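# Move the SOC bottle from fridge to bench, shut door

## Task

From the bin inside the refrigerator, remove the bottle marked SOC and set it upright on the bench, keep the second bottle upright inside the refrigerator, and close the refrigerator door. If neither bottle carries the SOC lettering, remove nothing, close the door, and press the CALL key on the operator panel until it latches down. A call cannot be undone once made, so press it only in that case.

## Robot and tools

Robot: two six-joint arms, left_arm and right_arm, each with a two-finger gripper that has folding fingers. Each arm rides its own carriage on one shared floor track: left_rail carries left_arm and is always the one further toward +y; right_rail carries right_arm. These names do not match image left and right.

Scene frame (used for every reported position): fixed to the table, z = 0 at the table top, +z up, +x the direction the arms face, +y to their left. The track runs along y at x = 0, y = 0 at its middle. The table edge is at x = 0.17 m. An arm base sits at x = 0, y = its carriage position_m, z = 0.04 m. Reported hand positions and orientations may be a few centimetres off, more at long reach.

execute_actions takes "actions", a list holding one action (or empty, which returns camera images and state without moving), and optional "cameras" (names, ["all"], or []). An action may contain:
- "rows": up to 15 rows, each applied for one control step of 1/30 s. Every row is one flat list of 18 numbers, each in [-1, 1], covering both arms even if only one moves: left_arm first (6 joint numbers, then gripper position, force_limit, speed), then the same 9 for right_arm. Joint order: shoulder pan, shoulder lift, elbow, wrist 1, wrist 2, wrist 3. Joint numbers are scaled offsets, not poses: they are added to the Joint targets the arm had when the action began (not to the previous row). 1.0 equals 1.481 rad for pan and lift, 2.222 rad for the other four. Sending the same offset in a new call moves the joint further again. Joint ranges: ±6.283 rad except elbow ±3.142; asking more than 0.010 rad past a limit gets the call refused; a result line "joint sent to its limit" means it was clipped there. Gripper numbers are absolute commands: position +1 fully open (140 mm), about -0.8 pads touching, -1 close until blocked; force_limit -1 to +1 (roughly 14 N to 58 N pad force on a part up to 40 mm wide with a slow close); speed -1 to +1 (about 30 to 250 mm/s). Faster closes grip much harder. To keep a gripper unchanged, resend its last three numbers; 0 is itself a command.
- "steps": 1 to 450 control steps (default 15), at least one per row. After the last row the arm keeps heading to that row's target. Joint target speed is capped (1.7 rad/s shoulder joints, 2.55 rad/s others) and motion lags commands by about 0.2 s, so big moves may need several calls.
- "until": stop early when rail conditions hold, e.g. {"left_rail": {"position_status": ["!=", "moving"]}}, or {"all": {"status": "ended"}} / {"any": {"status": "ended"}}. Numbers need a comparison ("=", "!=", "<", "<=", ">", ">="). It does not watch the arms.
- "left_rail" / "right_rail": position_m is the absolute y (metres) where the carriage should stop (left_rail -0.8 to 1.5, right_rail -1.5 to 0.8); speed_m_s 0.01 to 1; acceleration_factor 0.1 to 1; or {"stop": true}. Out-of-range values refuse the call. Carriages must stay about 0.7 m apart; aim for 0.78 m or more. Drive, then wait with until on position_status before placing the gripper at scene coordinates. A drive carries the arm as posed and does not avoid obstacles.

Results: per-arm Joint positions and Joint velocities (rail in m first, then six joints in rad), Joint targets (what each joint is commanded to; offsets count from these), joint torques, motor temperatures, end_effector_position (m) and end_effector_quat_wxyz, wrist force/torque in the gripper's own axes, Tool commands, and rail position_m, position_status (moving, done, contact_stop, time_out, stopped, stopped_with_arm, stopped_for_other_arm, stopped_for_other_carriage) and position_answer (taken / not_taken). Gripper: fingers point along its +z and close along its y; end_effector_position is the point between closed pads; fingertips extend about 33 mm beyond. object_status: 0 moving, 1 blocked while opening, 2 blocked while closing (a grip), 3 reached target or pads met. position_measured is in counts: 3 open, 139 ≈ 60 mm, 200 ≈ 20 mm, 230 pads met. Grip with the outer quarter of the pads for a predictable squeeze; deeper grips fold the fingers and can slip. "joint command not followed" means the clearance check withheld part of a command.

zoom_image: camera (cam_high, cam_low, cam_bench_left, cam_bench_mid, cam_bench_right, cam_left_wrist, cam_right_wrist) and region [x0, y0, x1, y1] in pixels of its latest image, at most 504 by 504. Use it to read bottle lettering.
zero_wrist_force: arm name; makes current wrist readings the new zero.
finished_scene: ends the scene (optional scene 1); do it only when the goal holds on its own.

Avoid: dropping the bottle or releasing it while moving; anything leaving the table, including onto the track or metal strip; hitting the fridge, bench or door hard; letting the two arms touch or a gripper close on the other arm. A net force near 150 N, or joint torque at its limit (wrist joints only about 33 N m), stops that arm for 10 s. Holding loads or stretched poses heats motors; 85 °C brakes the arm. Keep heavy parts centred in the grip to limit wrist twist.

Each tool is called after "Request:" as a command line: name --argument value for each argument, lists and objects as JSON in quotes; but a table of rows of numbers goes row by row, as --pt "numbers of a row", without its own name.

## Session

Request:
execute_actions --actions '[]'

Scene clock: 0.00 s.
left_arm: end_effector_position=(+0.3563, +1.2877, +0.5790) position_measured=3 object_status=3 end_effector_quat_wxyz=(+0.000, +0.000, +1.000, +0.000) | right_arm: end_effector_position=(+0.3563, -1.3027, +0.5790) position_measured=3 object_status=3 end_effector_quat_wxyz=(+0.000, +0.000, +1.000, +0.000)
Joint positions: left_arm=[1.209 -0.28 -2.157 1.821 -1.235 -1.571 -0.28] | right_arm=[-1.381 -0.28 -2.157 1.821 -1.235 -1.571 -0.28]
Joint velocities: within noise
Joint torques (N m): no reading
Motor temperatures (°C): left_arm=[43 30 33 40 44 39] | right_arm=[34 39 27 41 45 31]
Wrist force (N): no reading
Wrist torque (N m): no reading
Wrist force, peak (N): no reading
Joint targets: left_arm=[1.209 -0.280 -2.157 1.821 -1.235 -1.571 -0.280] | right_arm=[-1.381 -0.280 -2.157 1.821 -1.235 -1.571 -0.280]
Tool commands: left_gripper/position=+1.0 left_gripper/force_limit=+1.0 left_gripper/speed=+1.0 right_gripper/position=+1.0 right_gripper/force_limit=+1.0 right_gripper/speed=+1.0
left_rail: position_m=1.209 position_status=done
right_rail: position_m=-1.381 position_status=done

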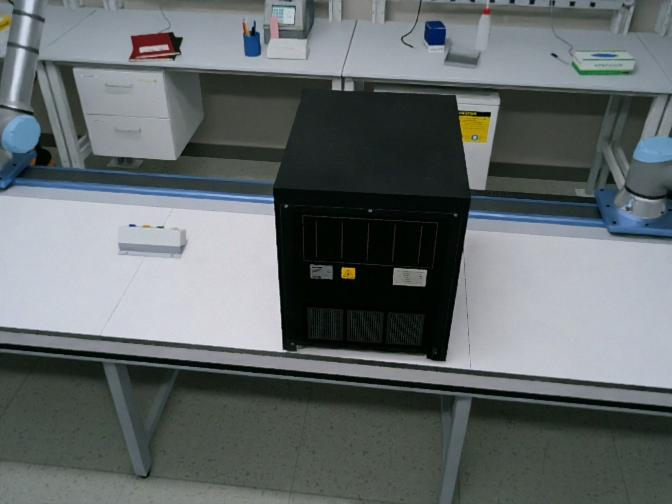

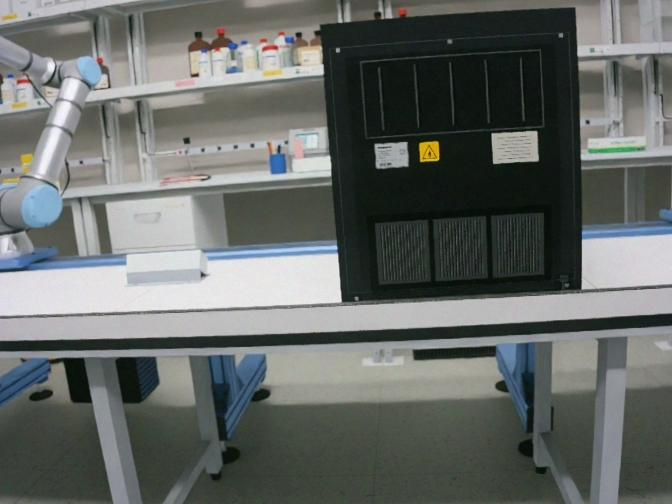

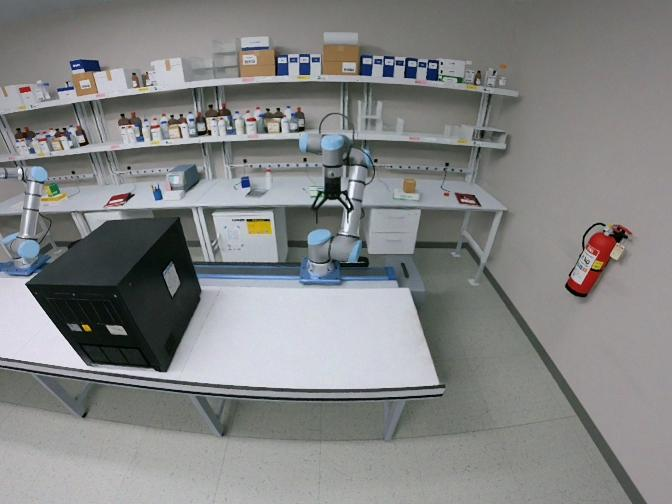

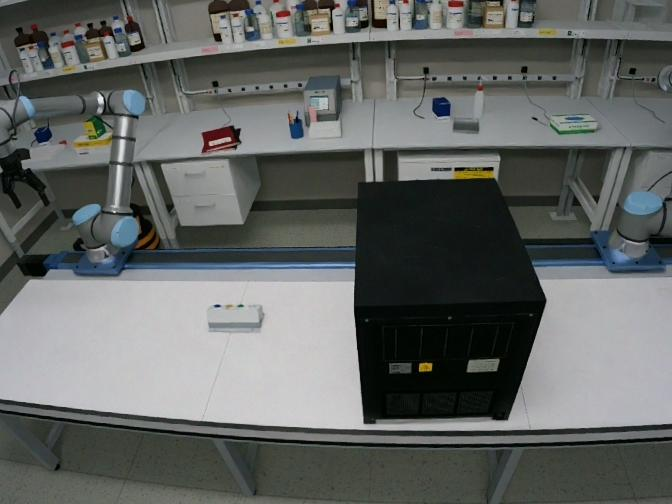

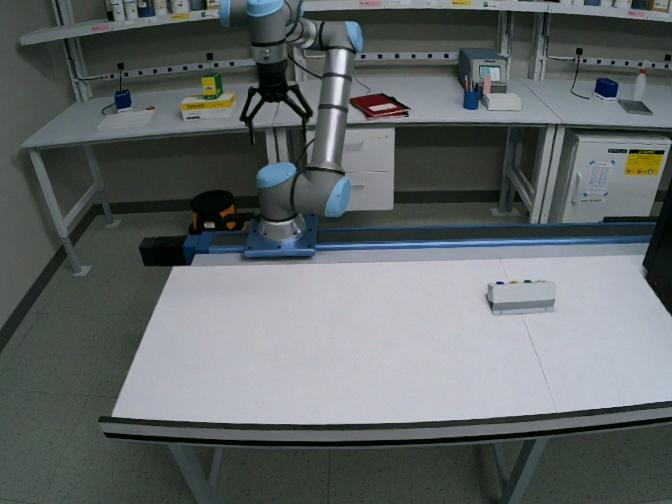

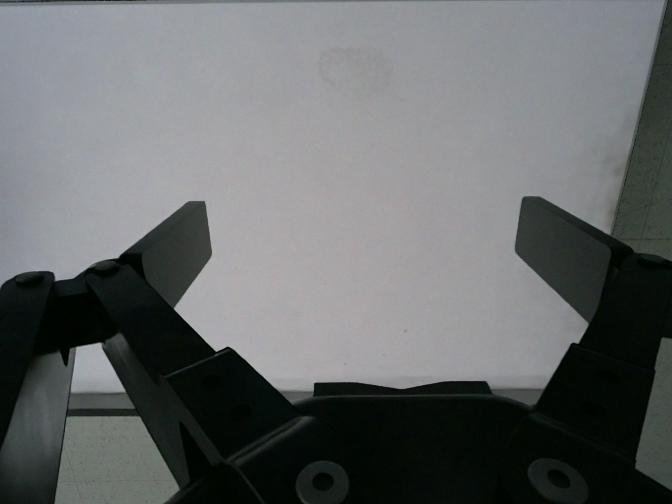

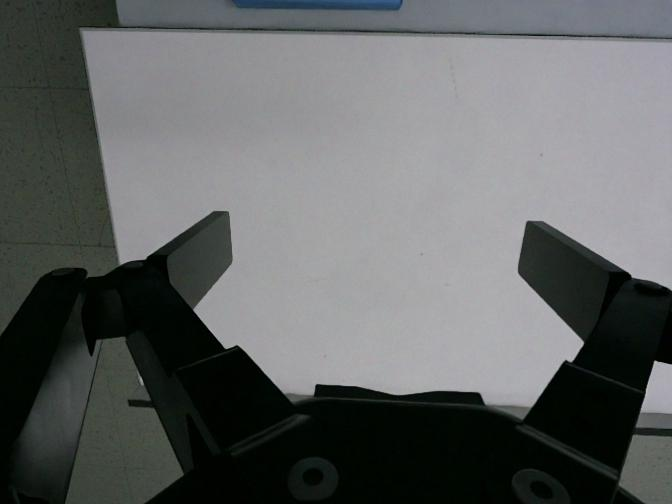

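Request:
zoom_image --camera "cam_bench_left" --region '[10, 200, 230, 390]'

Request:
zoom_image --camera "cam_bench_mid" --region '[190, 280, 290, 350]'

Request:
zoom_image --camera "cam_bench_right" --region '[450, 120, 672, 330]'

Scaled by 2.291 from the camera's 672x504 image, which has a finer 960x720 frame.

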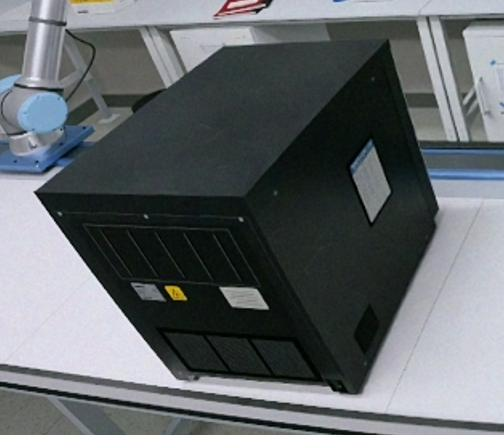

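Scaled by 5.040 from the camera's 672x504 image, which has a finer 960x720 frame.

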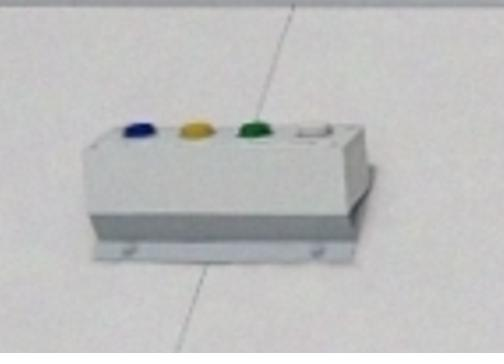

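Scaled by 2.270 from the camera's 672x504 image, which has a finer 960x720 frame.

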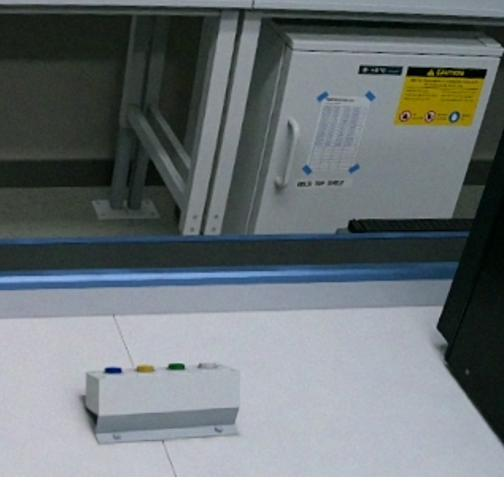

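Request:
zoom_image --camera "cam_bench_right" --region '[560, 125, 672, 225]'

Request:
zoom_image --camera "cam_bench_left" --region '[200, 190, 300, 270]'

Request:
zoom_image --camera "cam_bench_mid" --region '[370, 80, 540, 190]'

Request:
zoom_image --camera "cam_high" --region '[360, 0, 560, 200]'

Request:
zoom_image --camera "cam_low" --region '[560, 180, 672, 310]'

Scaled by 4.500 from the camera's 672x504 image, which has a finer 960x720 frame.

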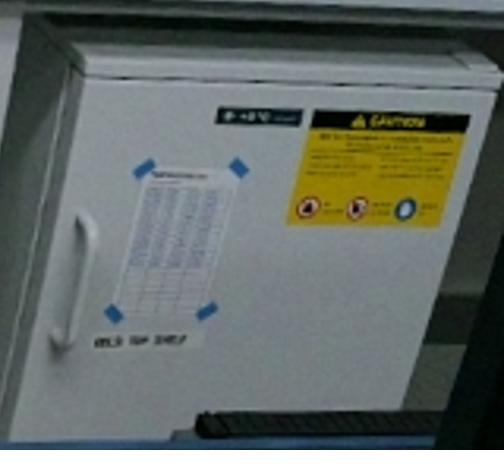

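Scaled by 5.040 from the camera's 672x504 image, which has a finer 960x720 frame.

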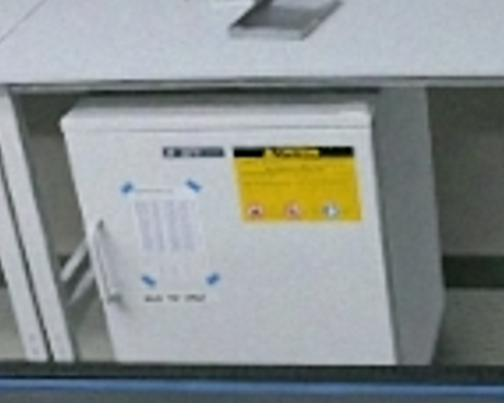

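Scaled by 2.965 from the camera's 672x504 image, which has a finer 960x720 frame.

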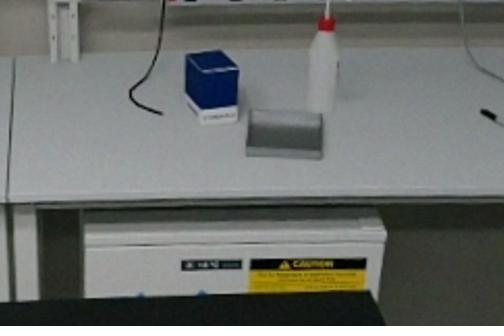

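Scaled by 2.520 from the camera's 672x504 image, which has a finer 960x720 frame.

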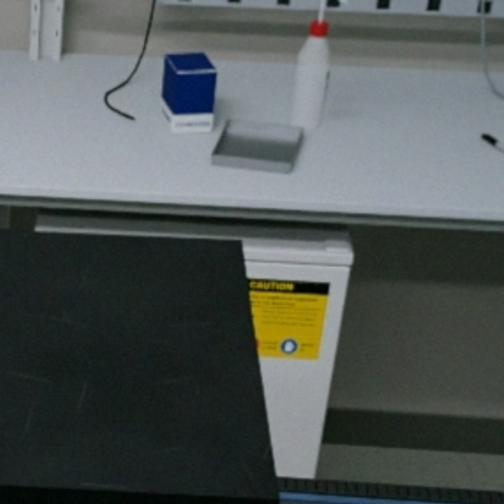

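Scaled by 3.877 from the camera's 672x504 image, which has a finer 960x720 frame.

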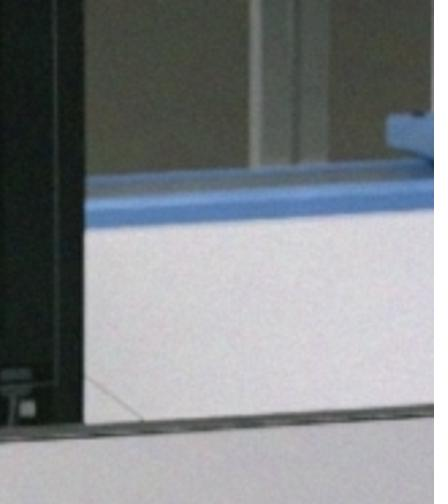

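Request:
execute_actions --actions '[{"rows":[[0,0,0,0,0,0,1,1,1,0.625,-0.0483,0.1753,-0.4962,-0.135,-0.6436,1,1,1]],"steps":40}]'

Request:
execute_actions --actions '[{"rows":[[0,0,0,0,0,0,1,1,1,0.625,-0.0483,0.1753,-0.4962,-0.135,-0.6436,1,1,1]],"steps":40}]'

Request:
execute_actions --actions '[{"right_rail":{"position_m":-0.75},"steps":120,"until":{"right_rail":{"position_status":["!=","moving"]}}}]' --cameras '["all"]'

Scene clock: 61.43 s.
left_arm: end_effector_position=(+0.3563, +1.2877, +0.5790) position_measured=3 object_status=3 end_effector_quat_wxyz=(+0.000, +0.000, +1.000, +0.000) | right_arm: end_effector_position=(+0.3646, -1.0148, +0.5703) position_measured=3 object_status=3 end_effector_quat_wxyz=(-0.256, +0.822, -0.403, +0.311)
Joint positions: left_arm=[1.209 -0.28 -2.157 1.821 -1.235 -1.571 -0.28] | right_arm=[-1.381 0.645 -2.228 2.21 -2.338 -1.871 -1.71]
Joint torques (N m): left_arm=[0.63 0.11 -52.69 -4.77 0.27 -0.1] | right_arm=[10.24 -3.21 -39.28 -9.34 -3.05 -4.27]
Wrist force (N): left_arm=[-0.2 0.3 -0.1] | right_arm=[-0.5 -0.1 0.2]
Wrist torque (N m): left_arm=[0.07 0.04 0.00] | right_arm=[0.03 -0.03 0.11]
Wrist force, peak (N): left_arm=[-0.1 0.1 0.8] | right_arm=[7.2 0.7 -18.4]
Joint targets: left_arm=[1.209 -0.280 -2.157 1.821 -1.235 -1.571 -0.280] | right_arm=[-1.381 0.645 -2.228 2.210 -2.338 -1.871 -1.711]
left_rail: position_m=1.209 position_status=done
right_rail: position_m=-1.381 position_status=done

Scene clock: 62.97 s.
left_arm: end_effector_position=(+0.3563, +1.2877, +0.5790) position_measured=3 object_status=3 end_effector_quat_wxyz=(+0.000, +0.000, +1.000, +0.000) | right_arm: end_effector_position=(+0.0180, -0.9621, +0.6281) position_measured=3 object_status=3 end_effector_quat_wxyz=(-0.330, +0.626, +0.330, +0.625)
Joint positions: left_arm=[1.209 -0.28 -2.157 1.821 -1.235 -1.571 -0.28] | right_arm=[-1.381 1.571 -2.3 2.6 -3.44 -2.171 -3.141]
Joint torques (N m): left_arm=[-0.27 0.01 -52.71 -4.79 -0.08 0.02] | right_arm=[11.05 4.91 -33.76 -5.23 -2.05 -3.33]
Wrist force (N): left_arm=[0.0 0.0 -0.2] | right_arm=[-0.7 -1.4 -0.7]
Wrist torque (N m): left_arm=[0.00 0.00 -0.01] | right_arm=[-0.24 -0.04 0.08]
Wrist force, peak (N): left_arm=[-0.2 0.3 -0.7] | right_arm=[7.3 -13.6 -11.6]
Joint targets: left_arm=[1.209 -0.280 -2.157 1.821 -1.235 -1.571 -0.280] | right_arm=[-1.381 1.571 -2.300 2.600 -3.440 -2.171 -3.141]
left_rail: position_m=1.209 position_status=done
right_rail: position_m=-1.381 position_status=done

Scene clock: 64.67 s.
left_arm: end_effector_position=(+0.3563, +1.2877, +0.5790) position_measured=3 object_status=3 end_effector_quat_wxyz=(+0.000, +0.000, +1.000, +0.000) | right_arm: end_effector_position=(+0.0180, -0.3309, +0.6281) position_measured=3 object_status=3 end_effector_quat_wxyz=(-0.330, +0.626, +0.330, +0.625)
Joint positions: left_arm=[1.209 -0.28 -2.157 1.821 -1.235 -1.571 -0.28] | right_arm=[-0.75 1.571 -2.3 2.6 -3.44 -2.171 -3.141]
Joint torques (N m): left_arm=[-0.33 0.3 -53.15 -5.08 -0.02 0.09] | right_arm=[-11.11 5.39 -48.09 -0.54 1.36 -3.05]
Wrist force (N): left_arm=[0.0 0.1 -0.2] | right_arm=[-0.7 -1.0 -0.7]
Wrist torque (N m): left_arm=[0.02 0.00 0.00] | right_arm=[-0.17 -0.03 0.07]
Wrist force, peak (N): left_arm=[-0.4 0.4 -0.4] | right_arm=[-0.8 -2.9 1.6]
Joint targets: left_arm=[1.209 -0.280 -2.157 1.821 -1.235 -1.571 -0.280] | right_arm=[-0.750 1.571 -2.300 2.600 -3.440 -2.171 -3.141]
Tool commands: left_gripper/position=+1.0 left_gripper/force_limit=+1.0 left_gripper/speed=+1.0 right_gripper/position=+1.0 right_gripper/force_limit=+1.0 right_gripper/speed=+1.0
left_rail: position_m=1.209 position_status=done
right_rail: position_m=-0.750 position_status=done
camera_calibration:
cam_right_wrist: T_world_to_cam=[[0.864162, -0.502474, 0.027282, -0.176681], [-0.158671, -0.323532, -0.932819, 0.47767], [0.477544, 0.801777, -0.359312, 0.662794], [0, 0, 0, 1]] pos_world=[-0.08804, -0.46565, 0.68855]

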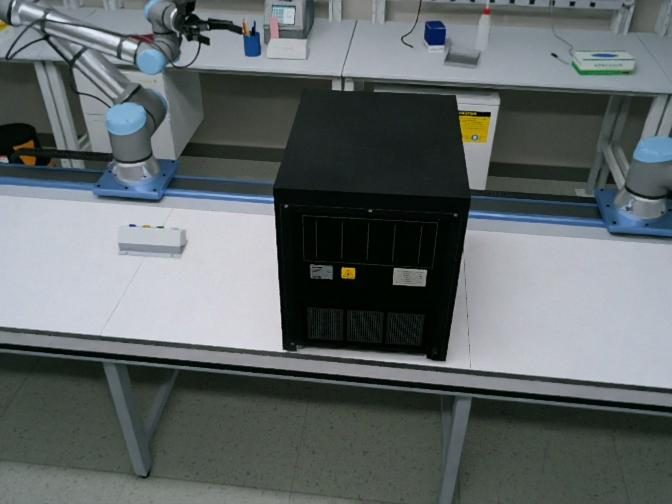

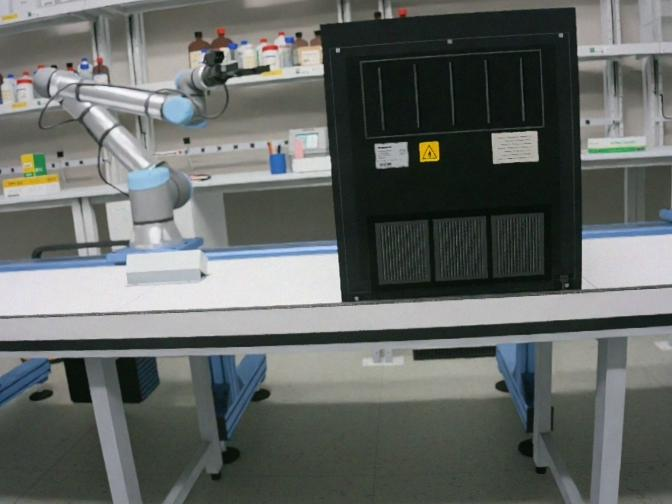

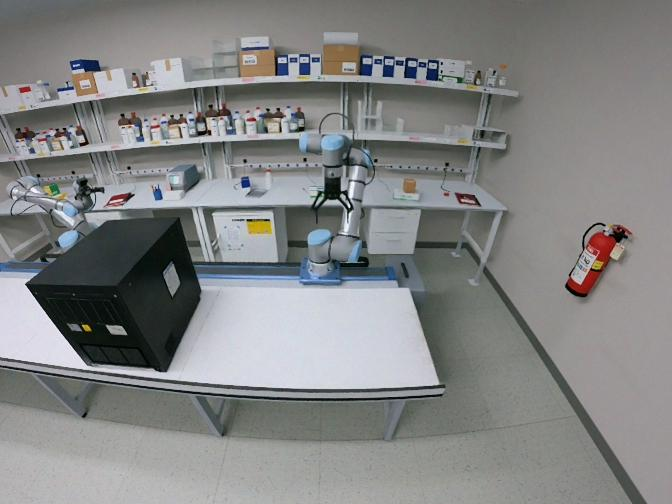

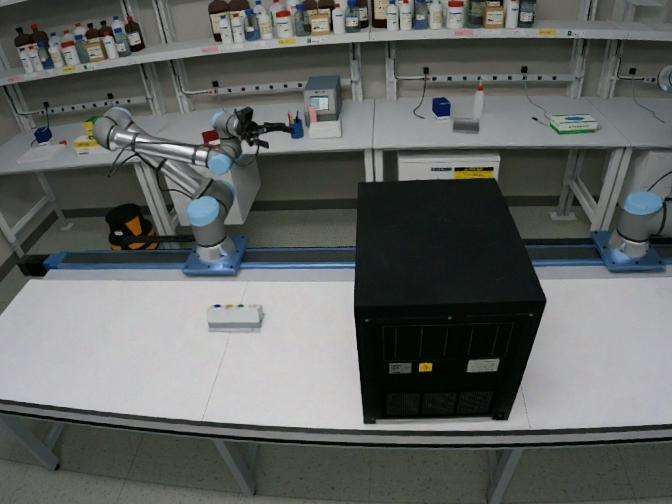

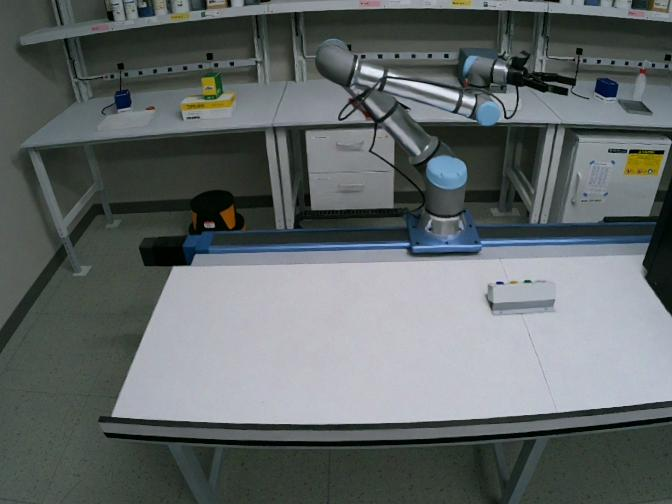

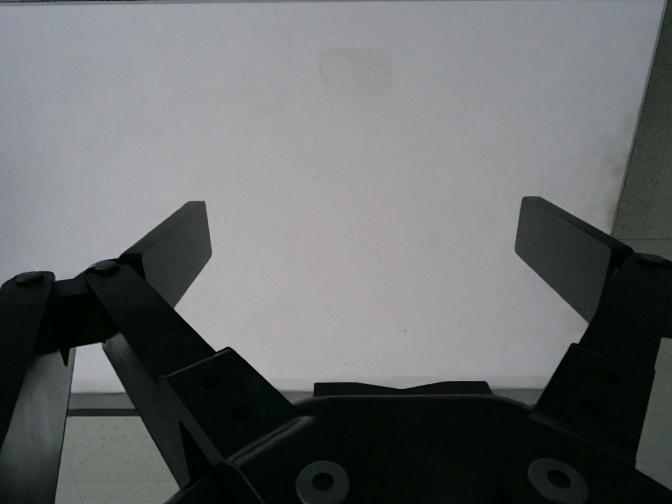

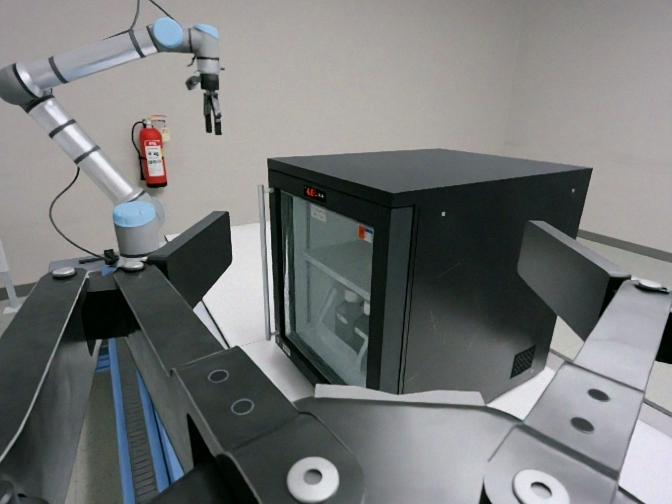

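Request:
zoom_image --camera "cam_right_wrist" --region '[240, 140, 440, 400]'

Request:
zoom_image --camera "cam_right_wrist" --region '[270, 240, 400, 390]'

Scaled by 1.938 from the camera's 672x504 image, which has a finer 960x720 frame.

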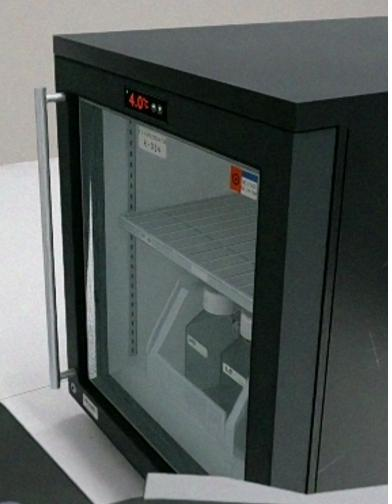

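Scaled by 3.360 from the camera's 672x504 image, which has a finer 960x720 frame.

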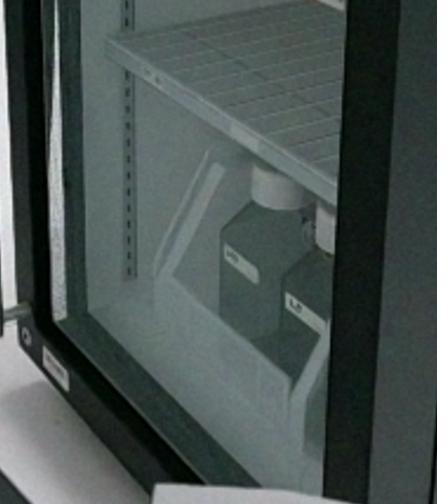

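Request:
execute_actions --actions '[{"rows":[[0,0,0,0,0,0,1,1,1,0,-0.1013,0.09,-0.0225,-0.225,0,1,1,1]],"steps":30}]'

Request:
execute_actions --actions '[{"right_rail":{"position_m":-0.33},"steps":120,"until":{"right_rail":{"position_status":["!=","moving"]}}}]' --cameras '["cam_right_wrist"]'

Request:
zoom_image --camera "cam_right_wrist" --region '[250, 100, 550, 400]'

Scene clock: 92.00 s.
left_arm: end_effector_position=(+0.3563, +1.2877, +0.5790) position_measured=3 object_status=3 end_effector_quat_wxyz=(+0.000, +0.000, +1.000, +0.000) | right_arm: end_effector_position=(+0.1293, -0.5302, +0.5352) position_measured=3 object_status=3 end_effector_quat_wxyz=(-0.165, +0.688, +0.165, +0.687)
Joint positions: left_arm=[1.209 -0.28 -2.157 1.821 -1.235 -1.571 -0.28] | right_arm=[-0.75 1.571 -2.45 2.8 -3.49 -2.671 -3.141]
Joint torques (N m): left_arm=[0.6 -0.01 -53.36 -4.97 -0.03 -0.41] | right_arm=[6.49 20.32 -32.47 -4.11 -2.44 0.33]
Wrist force (N): left_arm=[-0.5 -0.2 0.1] | right_arm=[-0.8 -1.0 -0.6]
Wrist torque (N m): left_arm=[-0.06 0.13 -0.01] | right_arm=[-0.16 -0.02 0.08]
Wrist force, peak (N): left_arm=[-0.8 0.4 -0.5] | right_arm=[9.2 -11.0 7.7]
Joint targets: left_arm=[1.209 -0.280 -2.157 1.821 -1.235 -1.571 -0.280] | right_arm=[-0.750 1.571 -2.450 2.800 -3.490 -2.671 -3.141]
left_rail: position_m=1.209 position_status=done
right_rail: position_m=-0.750 position_status=done

Scene clock: 93.47 s.
left_arm: end_effector_position=(+0.3563, +1.2877, +0.5790) position_measured=3 object_status=3 end_effector_quat_wxyz=(+0.000, +0.000, +1.000, +0.000) | right_arm: end_effector_position=(+0.1293, -0.1103, +0.5351) position_measured=3 object_status=3 end_effector_quat_wxyz=(-0.165, +0.688, +0.165, +0.687)
Joint positions: left_arm=[1.209 -0.28 -2.157 1.821 -1.235 -1.571 -0.28] | right_arm=[-0.33 1.571 -2.45 2.8 -3.49 -2.671 -3.141]
Joint torques (N m): left_arm=[0.73 -0.52 -52.91 -5.4 0.11 -0.12] | right_arm=[4.16 30.79 -45 0.98 1.01 0.14]
Wrist force (N): left_arm=[-0.5 0.3 -0.3] | right_arm=[-0.8 -1.4 -0.8]
Wrist torque (N m): left_arm=[0.06 0.11 0.00] | right_arm=[-0.25 -0.01 0.07]
Wrist force, peak (N): left_arm=[-0.2 0.6 -0.2] | right_arm=[-0.5 -3.9 -0.1]
Joint targets: left_arm=[1.209 -0.280 -2.157 1.821 -1.235 -1.571 -0.280] | right_arm=[-0.330 1.571 -2.450 2.800 -3.490 -2.671 -3.141]
Tool commands: left_gripper/position=+1.0 left_gripper/force_limit=+1.0 left_gripper/speed=+1.0 right_gripper/position=+1.0 right_gripper/force_limit=+1.0 right_gripper/speed=+1.0
left_rail: position_m=1.209 position_status=done
right_rail: position_m=-0.330 position_status=done
camera_calibration:
cam_right_wrist: T_world_to_cam=[[0.517445, -0.855267, 0.0277267, -0.153832], [-0.29364, -0.207903, -0.933034, 0.510276], [0.803758, 0.474652, -0.358719, 0.320806], [0, 0, 0, 1]] pos_world=[-0.0284133, -0.177751, 0.595449]
Images, in order (width x height): cam_right_wrist 672x504.

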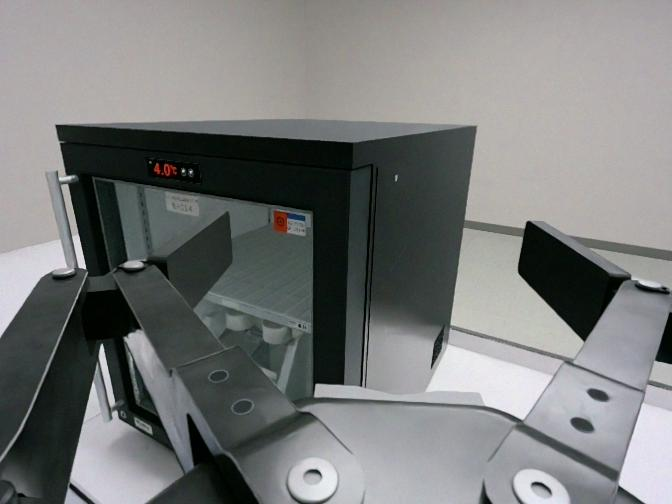

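Scaled by 1.680 from the camera's 672x504 image, which has a finer 960x720 frame.

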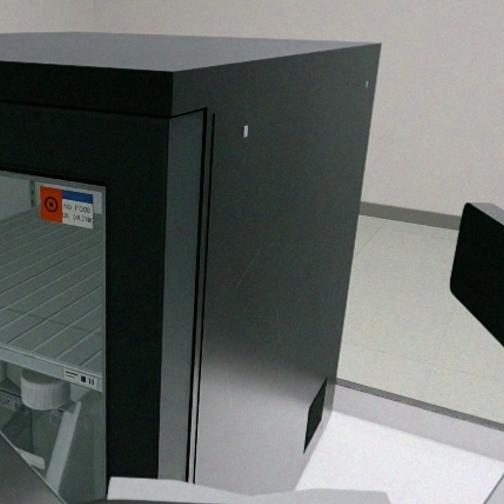

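Request:
execute_actions --actions '[{"right_rail":{"position_m":-1.1},"rows":[[-0.6604,0.2853,0.061,0.1024,0.2039,0.063,1,1,1,0,0,0,0,0,0,1,1,1]],"steps":50}]'

Request:
execute_actions --actions '[{"rows":[[-0.6604,0.2853,0.061,0.1024,0.2039,0.063,1,1,1,0,0,0,0,0,0,1,1,1]],"steps":45}]' --cameras '["cam_high","cam_bench_left"]'

Scene clock: 127.77 s.
left_arm: end_effector_position=(+0.4077, +0.9981, +0.3980) position_measured=3 object_status=3 end_effector_quat_wxyz=(-0.152, +0.550, +0.718, +0.399) | right_arm: end_effector_position=(+0.1293, -0.8802, +0.5352) position_measured=3 object_status=3 end_effector_quat_wxyz=(-0.165, +0.688, +0.165, +0.687)
Joint positions: left_arm=[1.209 -1.259 -1.734 1.956 -1.007 -1.118 -0.141] | right_arm=[-1.1 1.571 -2.45 2.8 -3.49 -2.671 -3.141]
Joint torques (N m): left_arm=[-9 -21.57 -35.45 0.36 5.25 2.11] | right_arm=[-9.05 39.48 -50.53 -1.62 -1.45 2.52]
Wrist force (N): left_arm=[-0.6 0.6 -0.1] | right_arm=[-0.7 -1.5 -0.4]
Wrist torque (N m): left_arm=[0.14 0.27 -0.30] | right_arm=[-0.26 -0.03 0.08]
Wrist force, peak (N): left_arm=[15.8 8.7 -26.3] | right_arm=[-0.7 -4.2 0.9]
Joint targets: left_arm=[1.209 -1.259 -1.734 1.956 -1.007 -1.118 -0.141] | right_arm=[-1.100 1.571 -2.450 2.800 -3.490 -2.671 -3.141]
left_rail: position_m=1.209 position_status=done
right_rail: position_m=-1.100 position_status=done

Scene clock: 129.47 s.
left_arm: end_effector_position=(+0.1295, +0.6584, +0.2910) position_measured=3 object_status=3 end_effector_quat_wxyz=(+0.001, +0.707, +0.000, +0.707) | right_arm: end_effector_position=(+0.1293, -0.8802, +0.5352) position_measured=3 object_status=3 end_effector_quat_wxyz=(-0.165, +0.688, +0.165, +0.687)
Joint positions: left_arm=[1.209 -2.237 -1.312 2.092 -0.78 -0.665 -0.001] | right_arm=[-1.1 1.571 -2.45 2.8 -3.49 -2.671 -3.141]
Joint torques (N m): left_arm=[-10.06 -44.55 -21.21 4.32 3.92 2.04] | right_arm=[-8.84 41.02 -43.46 -2.66 -1.71 2.93]
Wrist force (N): left_arm=[-0.6 0.0 0.6] | right_arm=[-0.9 -1.3 -0.9]
Wrist torque (N m): left_arm=[0.13 0.44 -0.42] | right_arm=[-0.22 0.03 0.08]
Wrist force, peak (N): left_arm=[16.4 12.8 -7.6] | right_arm=[-1.0 -1.5 -0.7]
Joint targets: left_arm=[1.209 -2.237 -1.312 2.092 -0.780 -0.665 -0.001] | right_arm=[-1.100 1.571 -2.450 2.800 -3.490 -2.671 -3.141]
left_rail: position_m=1.209 position_status=done
right_rail: position_m=-1.100 position_status=done
Images, in order (width x height): cam_high 672x504, cam_bench_left 672x504.

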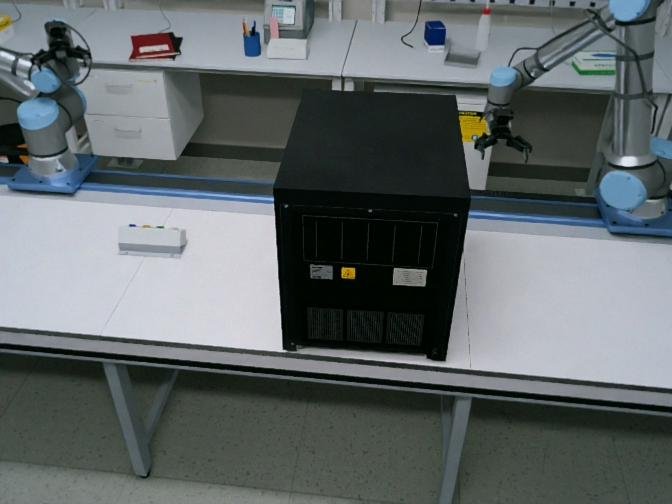

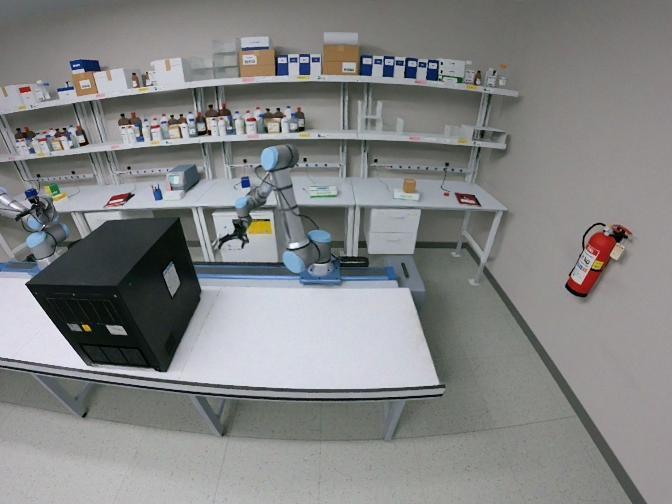

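IK works. Drive in front.

Request:
execute_actions --actions '[{"left_rail":{"position_m":0.75},"steps":120,"until":{"left_rail":{"position_status":["!=","moving"]}}}]' --cameras '["cam_left_wrist"]'

Request:
zoom_image --camera "cam_left_wrist" --region '[100, 60, 560, 400]'

Scene clock: 133.97 s.
left_arm: end_effector_position=(+0.1294, +0.1991, +0.2910) position_measured=3 object_status=3 end_effector_quat_wxyz=(+0.001, +0.707, -0.001, +0.707) | right_arm: end_effector_position=(+0.1293, -0.8803, +0.5351) position_measured=3 object_status=3 end_effector_quat_wxyz=(-0.165, +0.688, +0.165, +0.687)
Joint positions: left_arm=[0.75 -2.237 -1.312 2.092 -0.78 -0.665 -0.001] | right_arm=[-1.1 1.571 -2.45 2.8 -3.49 -2.671 -3.141]
Joint torques (N m): left_arm=[-2.48 -64.94 -41.87 0.19 1.25 1.94] | right_arm=[-12.63 39.11 -35.11 -2.74 -1.88 2.55]
Wrist force (N): left_arm=[-0.7 0.2 0.3] | right_arm=[-0.8 -1.1 -0.8]
Wrist torque (N m): left_arm=[0.17 0.46 -0.42] | right_arm=[-0.17 0.00 0.08]
Wrist force, peak (N): left_arm=[-0.7 3.3 0.5] | right_arm=[-0.5 -1.8 -0.9]
Joint targets: left_arm=[0.750 -2.237 -1.312 2.092 -0.780 -0.665 -0.001] | right_arm=[-1.100 1.571 -2.450 2.800 -3.490 -2.671 -3.141]
Tool commands: left_gripper/position=+1.0 left_gripper/force_limit=+1.0 left_gripper/speed=+1.0 right_gripper/position=+1.0 right_gripper/force_limit=+1.0 right_gripper/speed=+1.0
left_rail: position_m=0.750 position_status=done
right_rail: position_m=-1.100 position_status=done
camera_calibration:
cam_left_wrist: T_world_to_cam=[[0.00142731, -0.99978, -0.0209176, 0.218183], [-0.382747, 0.0187786, -0.923662, 0.301065], [0.923852, 0.00932448, -0.382636, 0.173797], [0, 0, 0, 1]] pos_world=[-0.0456429, 0.210861, 0.349147]
Images, in order (width x height): cam_left_wrist 672x504.

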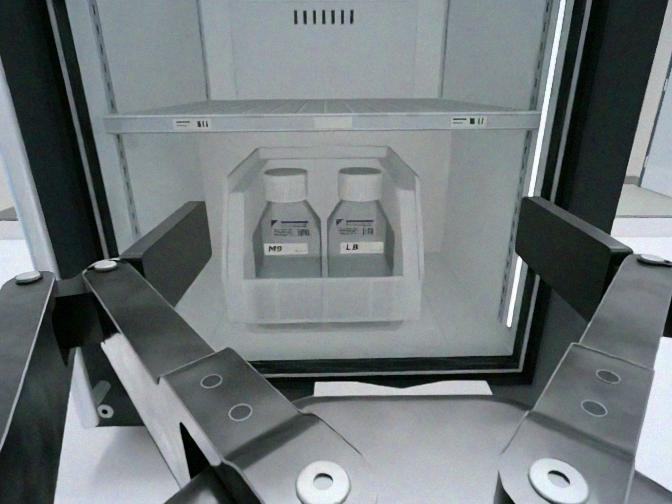

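Scaled by 1.096 from the camera's 672x504 image, which has a finer 960x720 frame.

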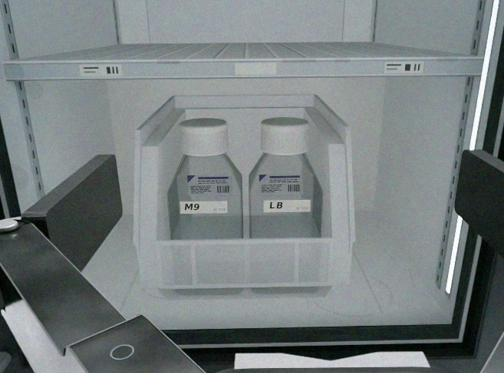

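Request:
zoom_image --camera "cam_left_wrist" --region '[240, 150, 410, 290]'

Scaled by 2.965 from the camera's 672x504 image, which has a finer 960x720 frame.

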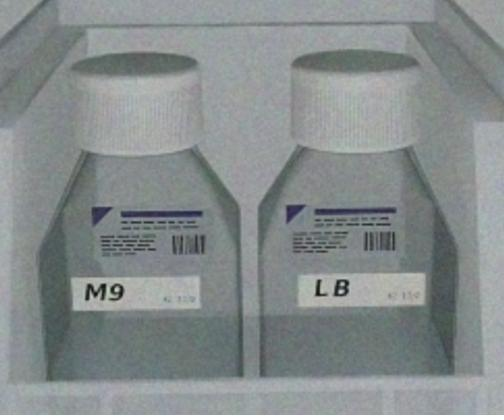

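Request:
zoom_image --camera "cam_left_wrist" --region '[100, 90, 560, 160]'

Request:
zoom_image --camera "cam_left_wrist" --region '[460, 200, 672, 420]'

Request:
zoom_image --camera "cam_left_wrist" --region '[0, 0, 220, 220]'

Scaled by 1.096 from the camera's 672x504 image, which has a finer 960x720 frame.

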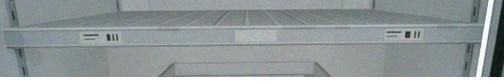

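Scaled by 2.291 from the camera's 672x504 image, which has a finer 960x720 frame.

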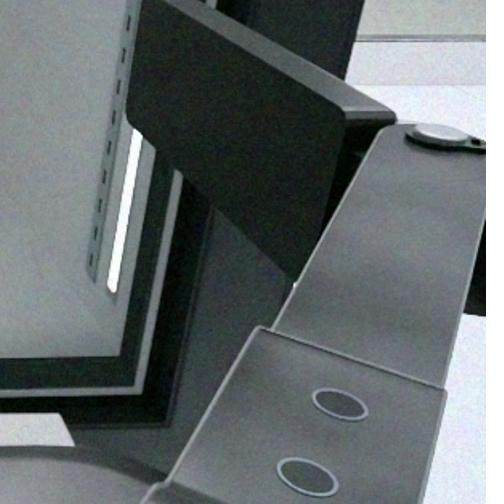

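Scaled by 2.291 from the camera's 672x504 image, which has a finer 960x720 frame.

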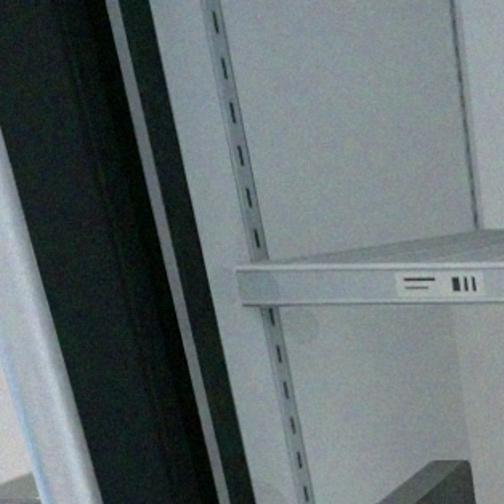

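Request:
execute_actions --actions '[{"left_rail":{"position_m":1.3},"steps":120,"until":{"left_rail":{"position_status":["!=","moving"]}}}]' --cameras '["cam_left_wrist","cam_bench_left","cam_bench_right","cam_bench_mid"]'

Request:
zoom_image --camera "cam_bench_left" --region '[150, 205, 220, 330]'

Request:
zoom_image --camera "cam_bench_right" --region '[470, 265, 570, 325]'

Scene clock: 152.43 s.
left_arm: end_effector_position=(+0.1295, +0.7491, +0.2911) position_measured=3 object_status=3 end_effector_quat_wxyz=(+0.001, +0.707, +0.000, +0.707) | right_arm: end_effector_position=(+0.1293, -0.8803, +0.5351) position_measured=3 object_status=3 end_effector_quat_wxyz=(-0.165, +0.688, +0.165, +0.687)
Joint positions: left_arm=[1.3 -2.237 -1.312 2.092 -0.78 -0.665 -0.001] | right_arm=[-1.1 1.571 -2.45 2.8 -3.49 -2.671 -3.141]
Joint torques (N m): left_arm=[7.54 -43.64 -24.02 0.58 -2.92 -0.67] | right_arm=[-5.43 37.79 -35.39 -2.75 -1.83 2.21]
Wrist force (N): left_arm=[-0.6 0.0 0.2] | right_arm=[-0.8 -1.2 -0.7]
Wrist torque (N m): left_arm=[0.13 0.41 -0.42] | right_arm=[-0.21 -0.01 0.07]
Wrist force, peak (N): left_arm=[-0.4 3.8 0.4] | right_arm=[-0.9 -1.5 -1.1]
Joint targets: left_arm=[1.300 -2.237 -1.312 2.092 -0.780 -0.665 -0.001] | right_arm=[-1.100 1.571 -2.450 2.800 -3.490 -2.671 -3.141]
Tool commands: left_gripper/position=+1.0 left_gripper/force_limit=+1.0 left_gripper/speed=+1.0 right_gripper/position=+1.0 right_gripper/force_limit=+1.0 right_gripper/speed=+1.0
left_rail: position_m=1.300 position_status=done
right_rail: position_m=-1.100 position_status=done
camera_calibration:
cam_left_wrist: T_world_to_cam=[[0.0014624, -0.999782, -0.0208243, 0.768034], [-0.382833, 0.0186782, -0.923629, 0.29089], [0.923817, 0.00932294, -0.382722, 0.168737], [0, 0, 0, 1]] pos_world=[-0.0456431, 0.760861, 0.349247]
Images, in order (width x height): cam_bench_left 672x504, cam_bench_mid 672x504, cam_bench_right 672x504, cam_left_wrist 672x504.

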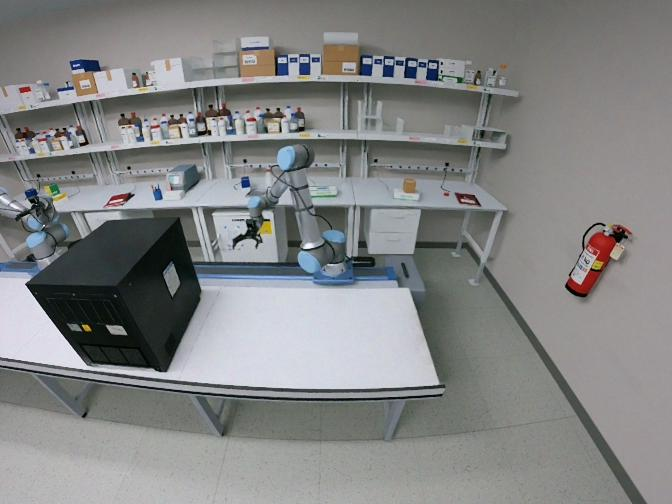

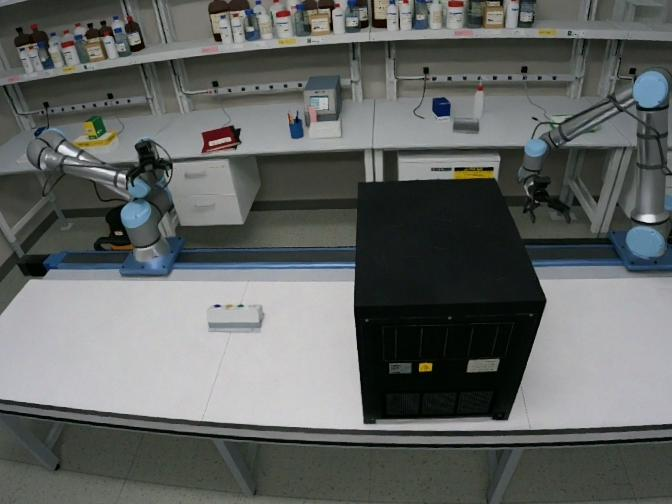

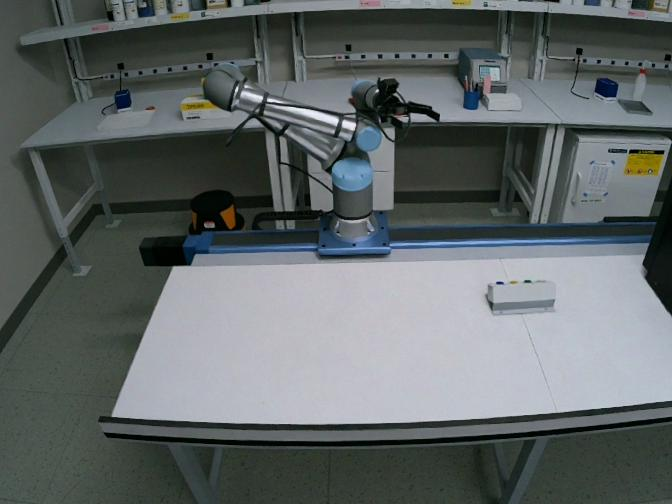

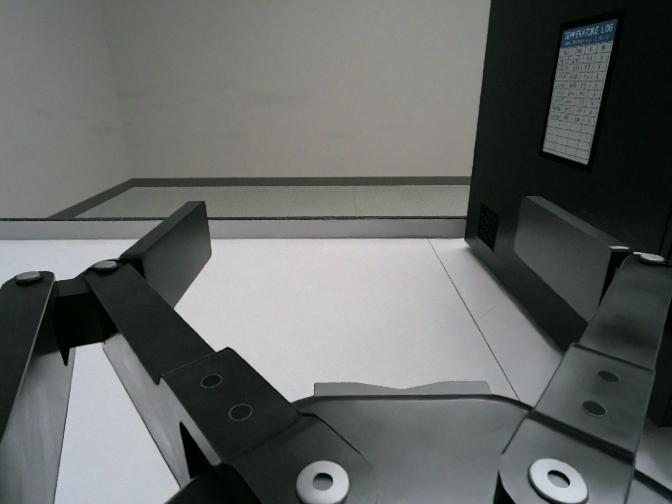

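Scaled by 4.032 from the camera's 672x504 image, which has a finer 960x720 frame.

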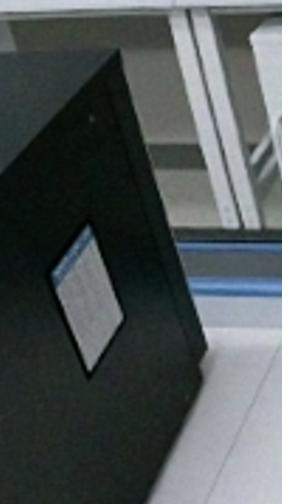

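Scaled by 5.040 from the camera's 672x504 image, which has a finer 960x720 frame.

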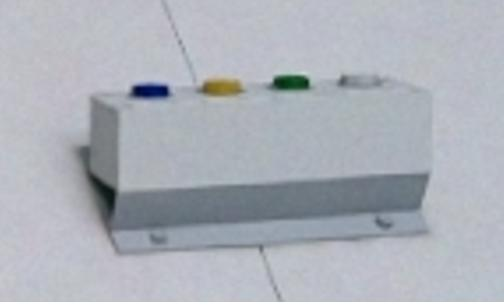

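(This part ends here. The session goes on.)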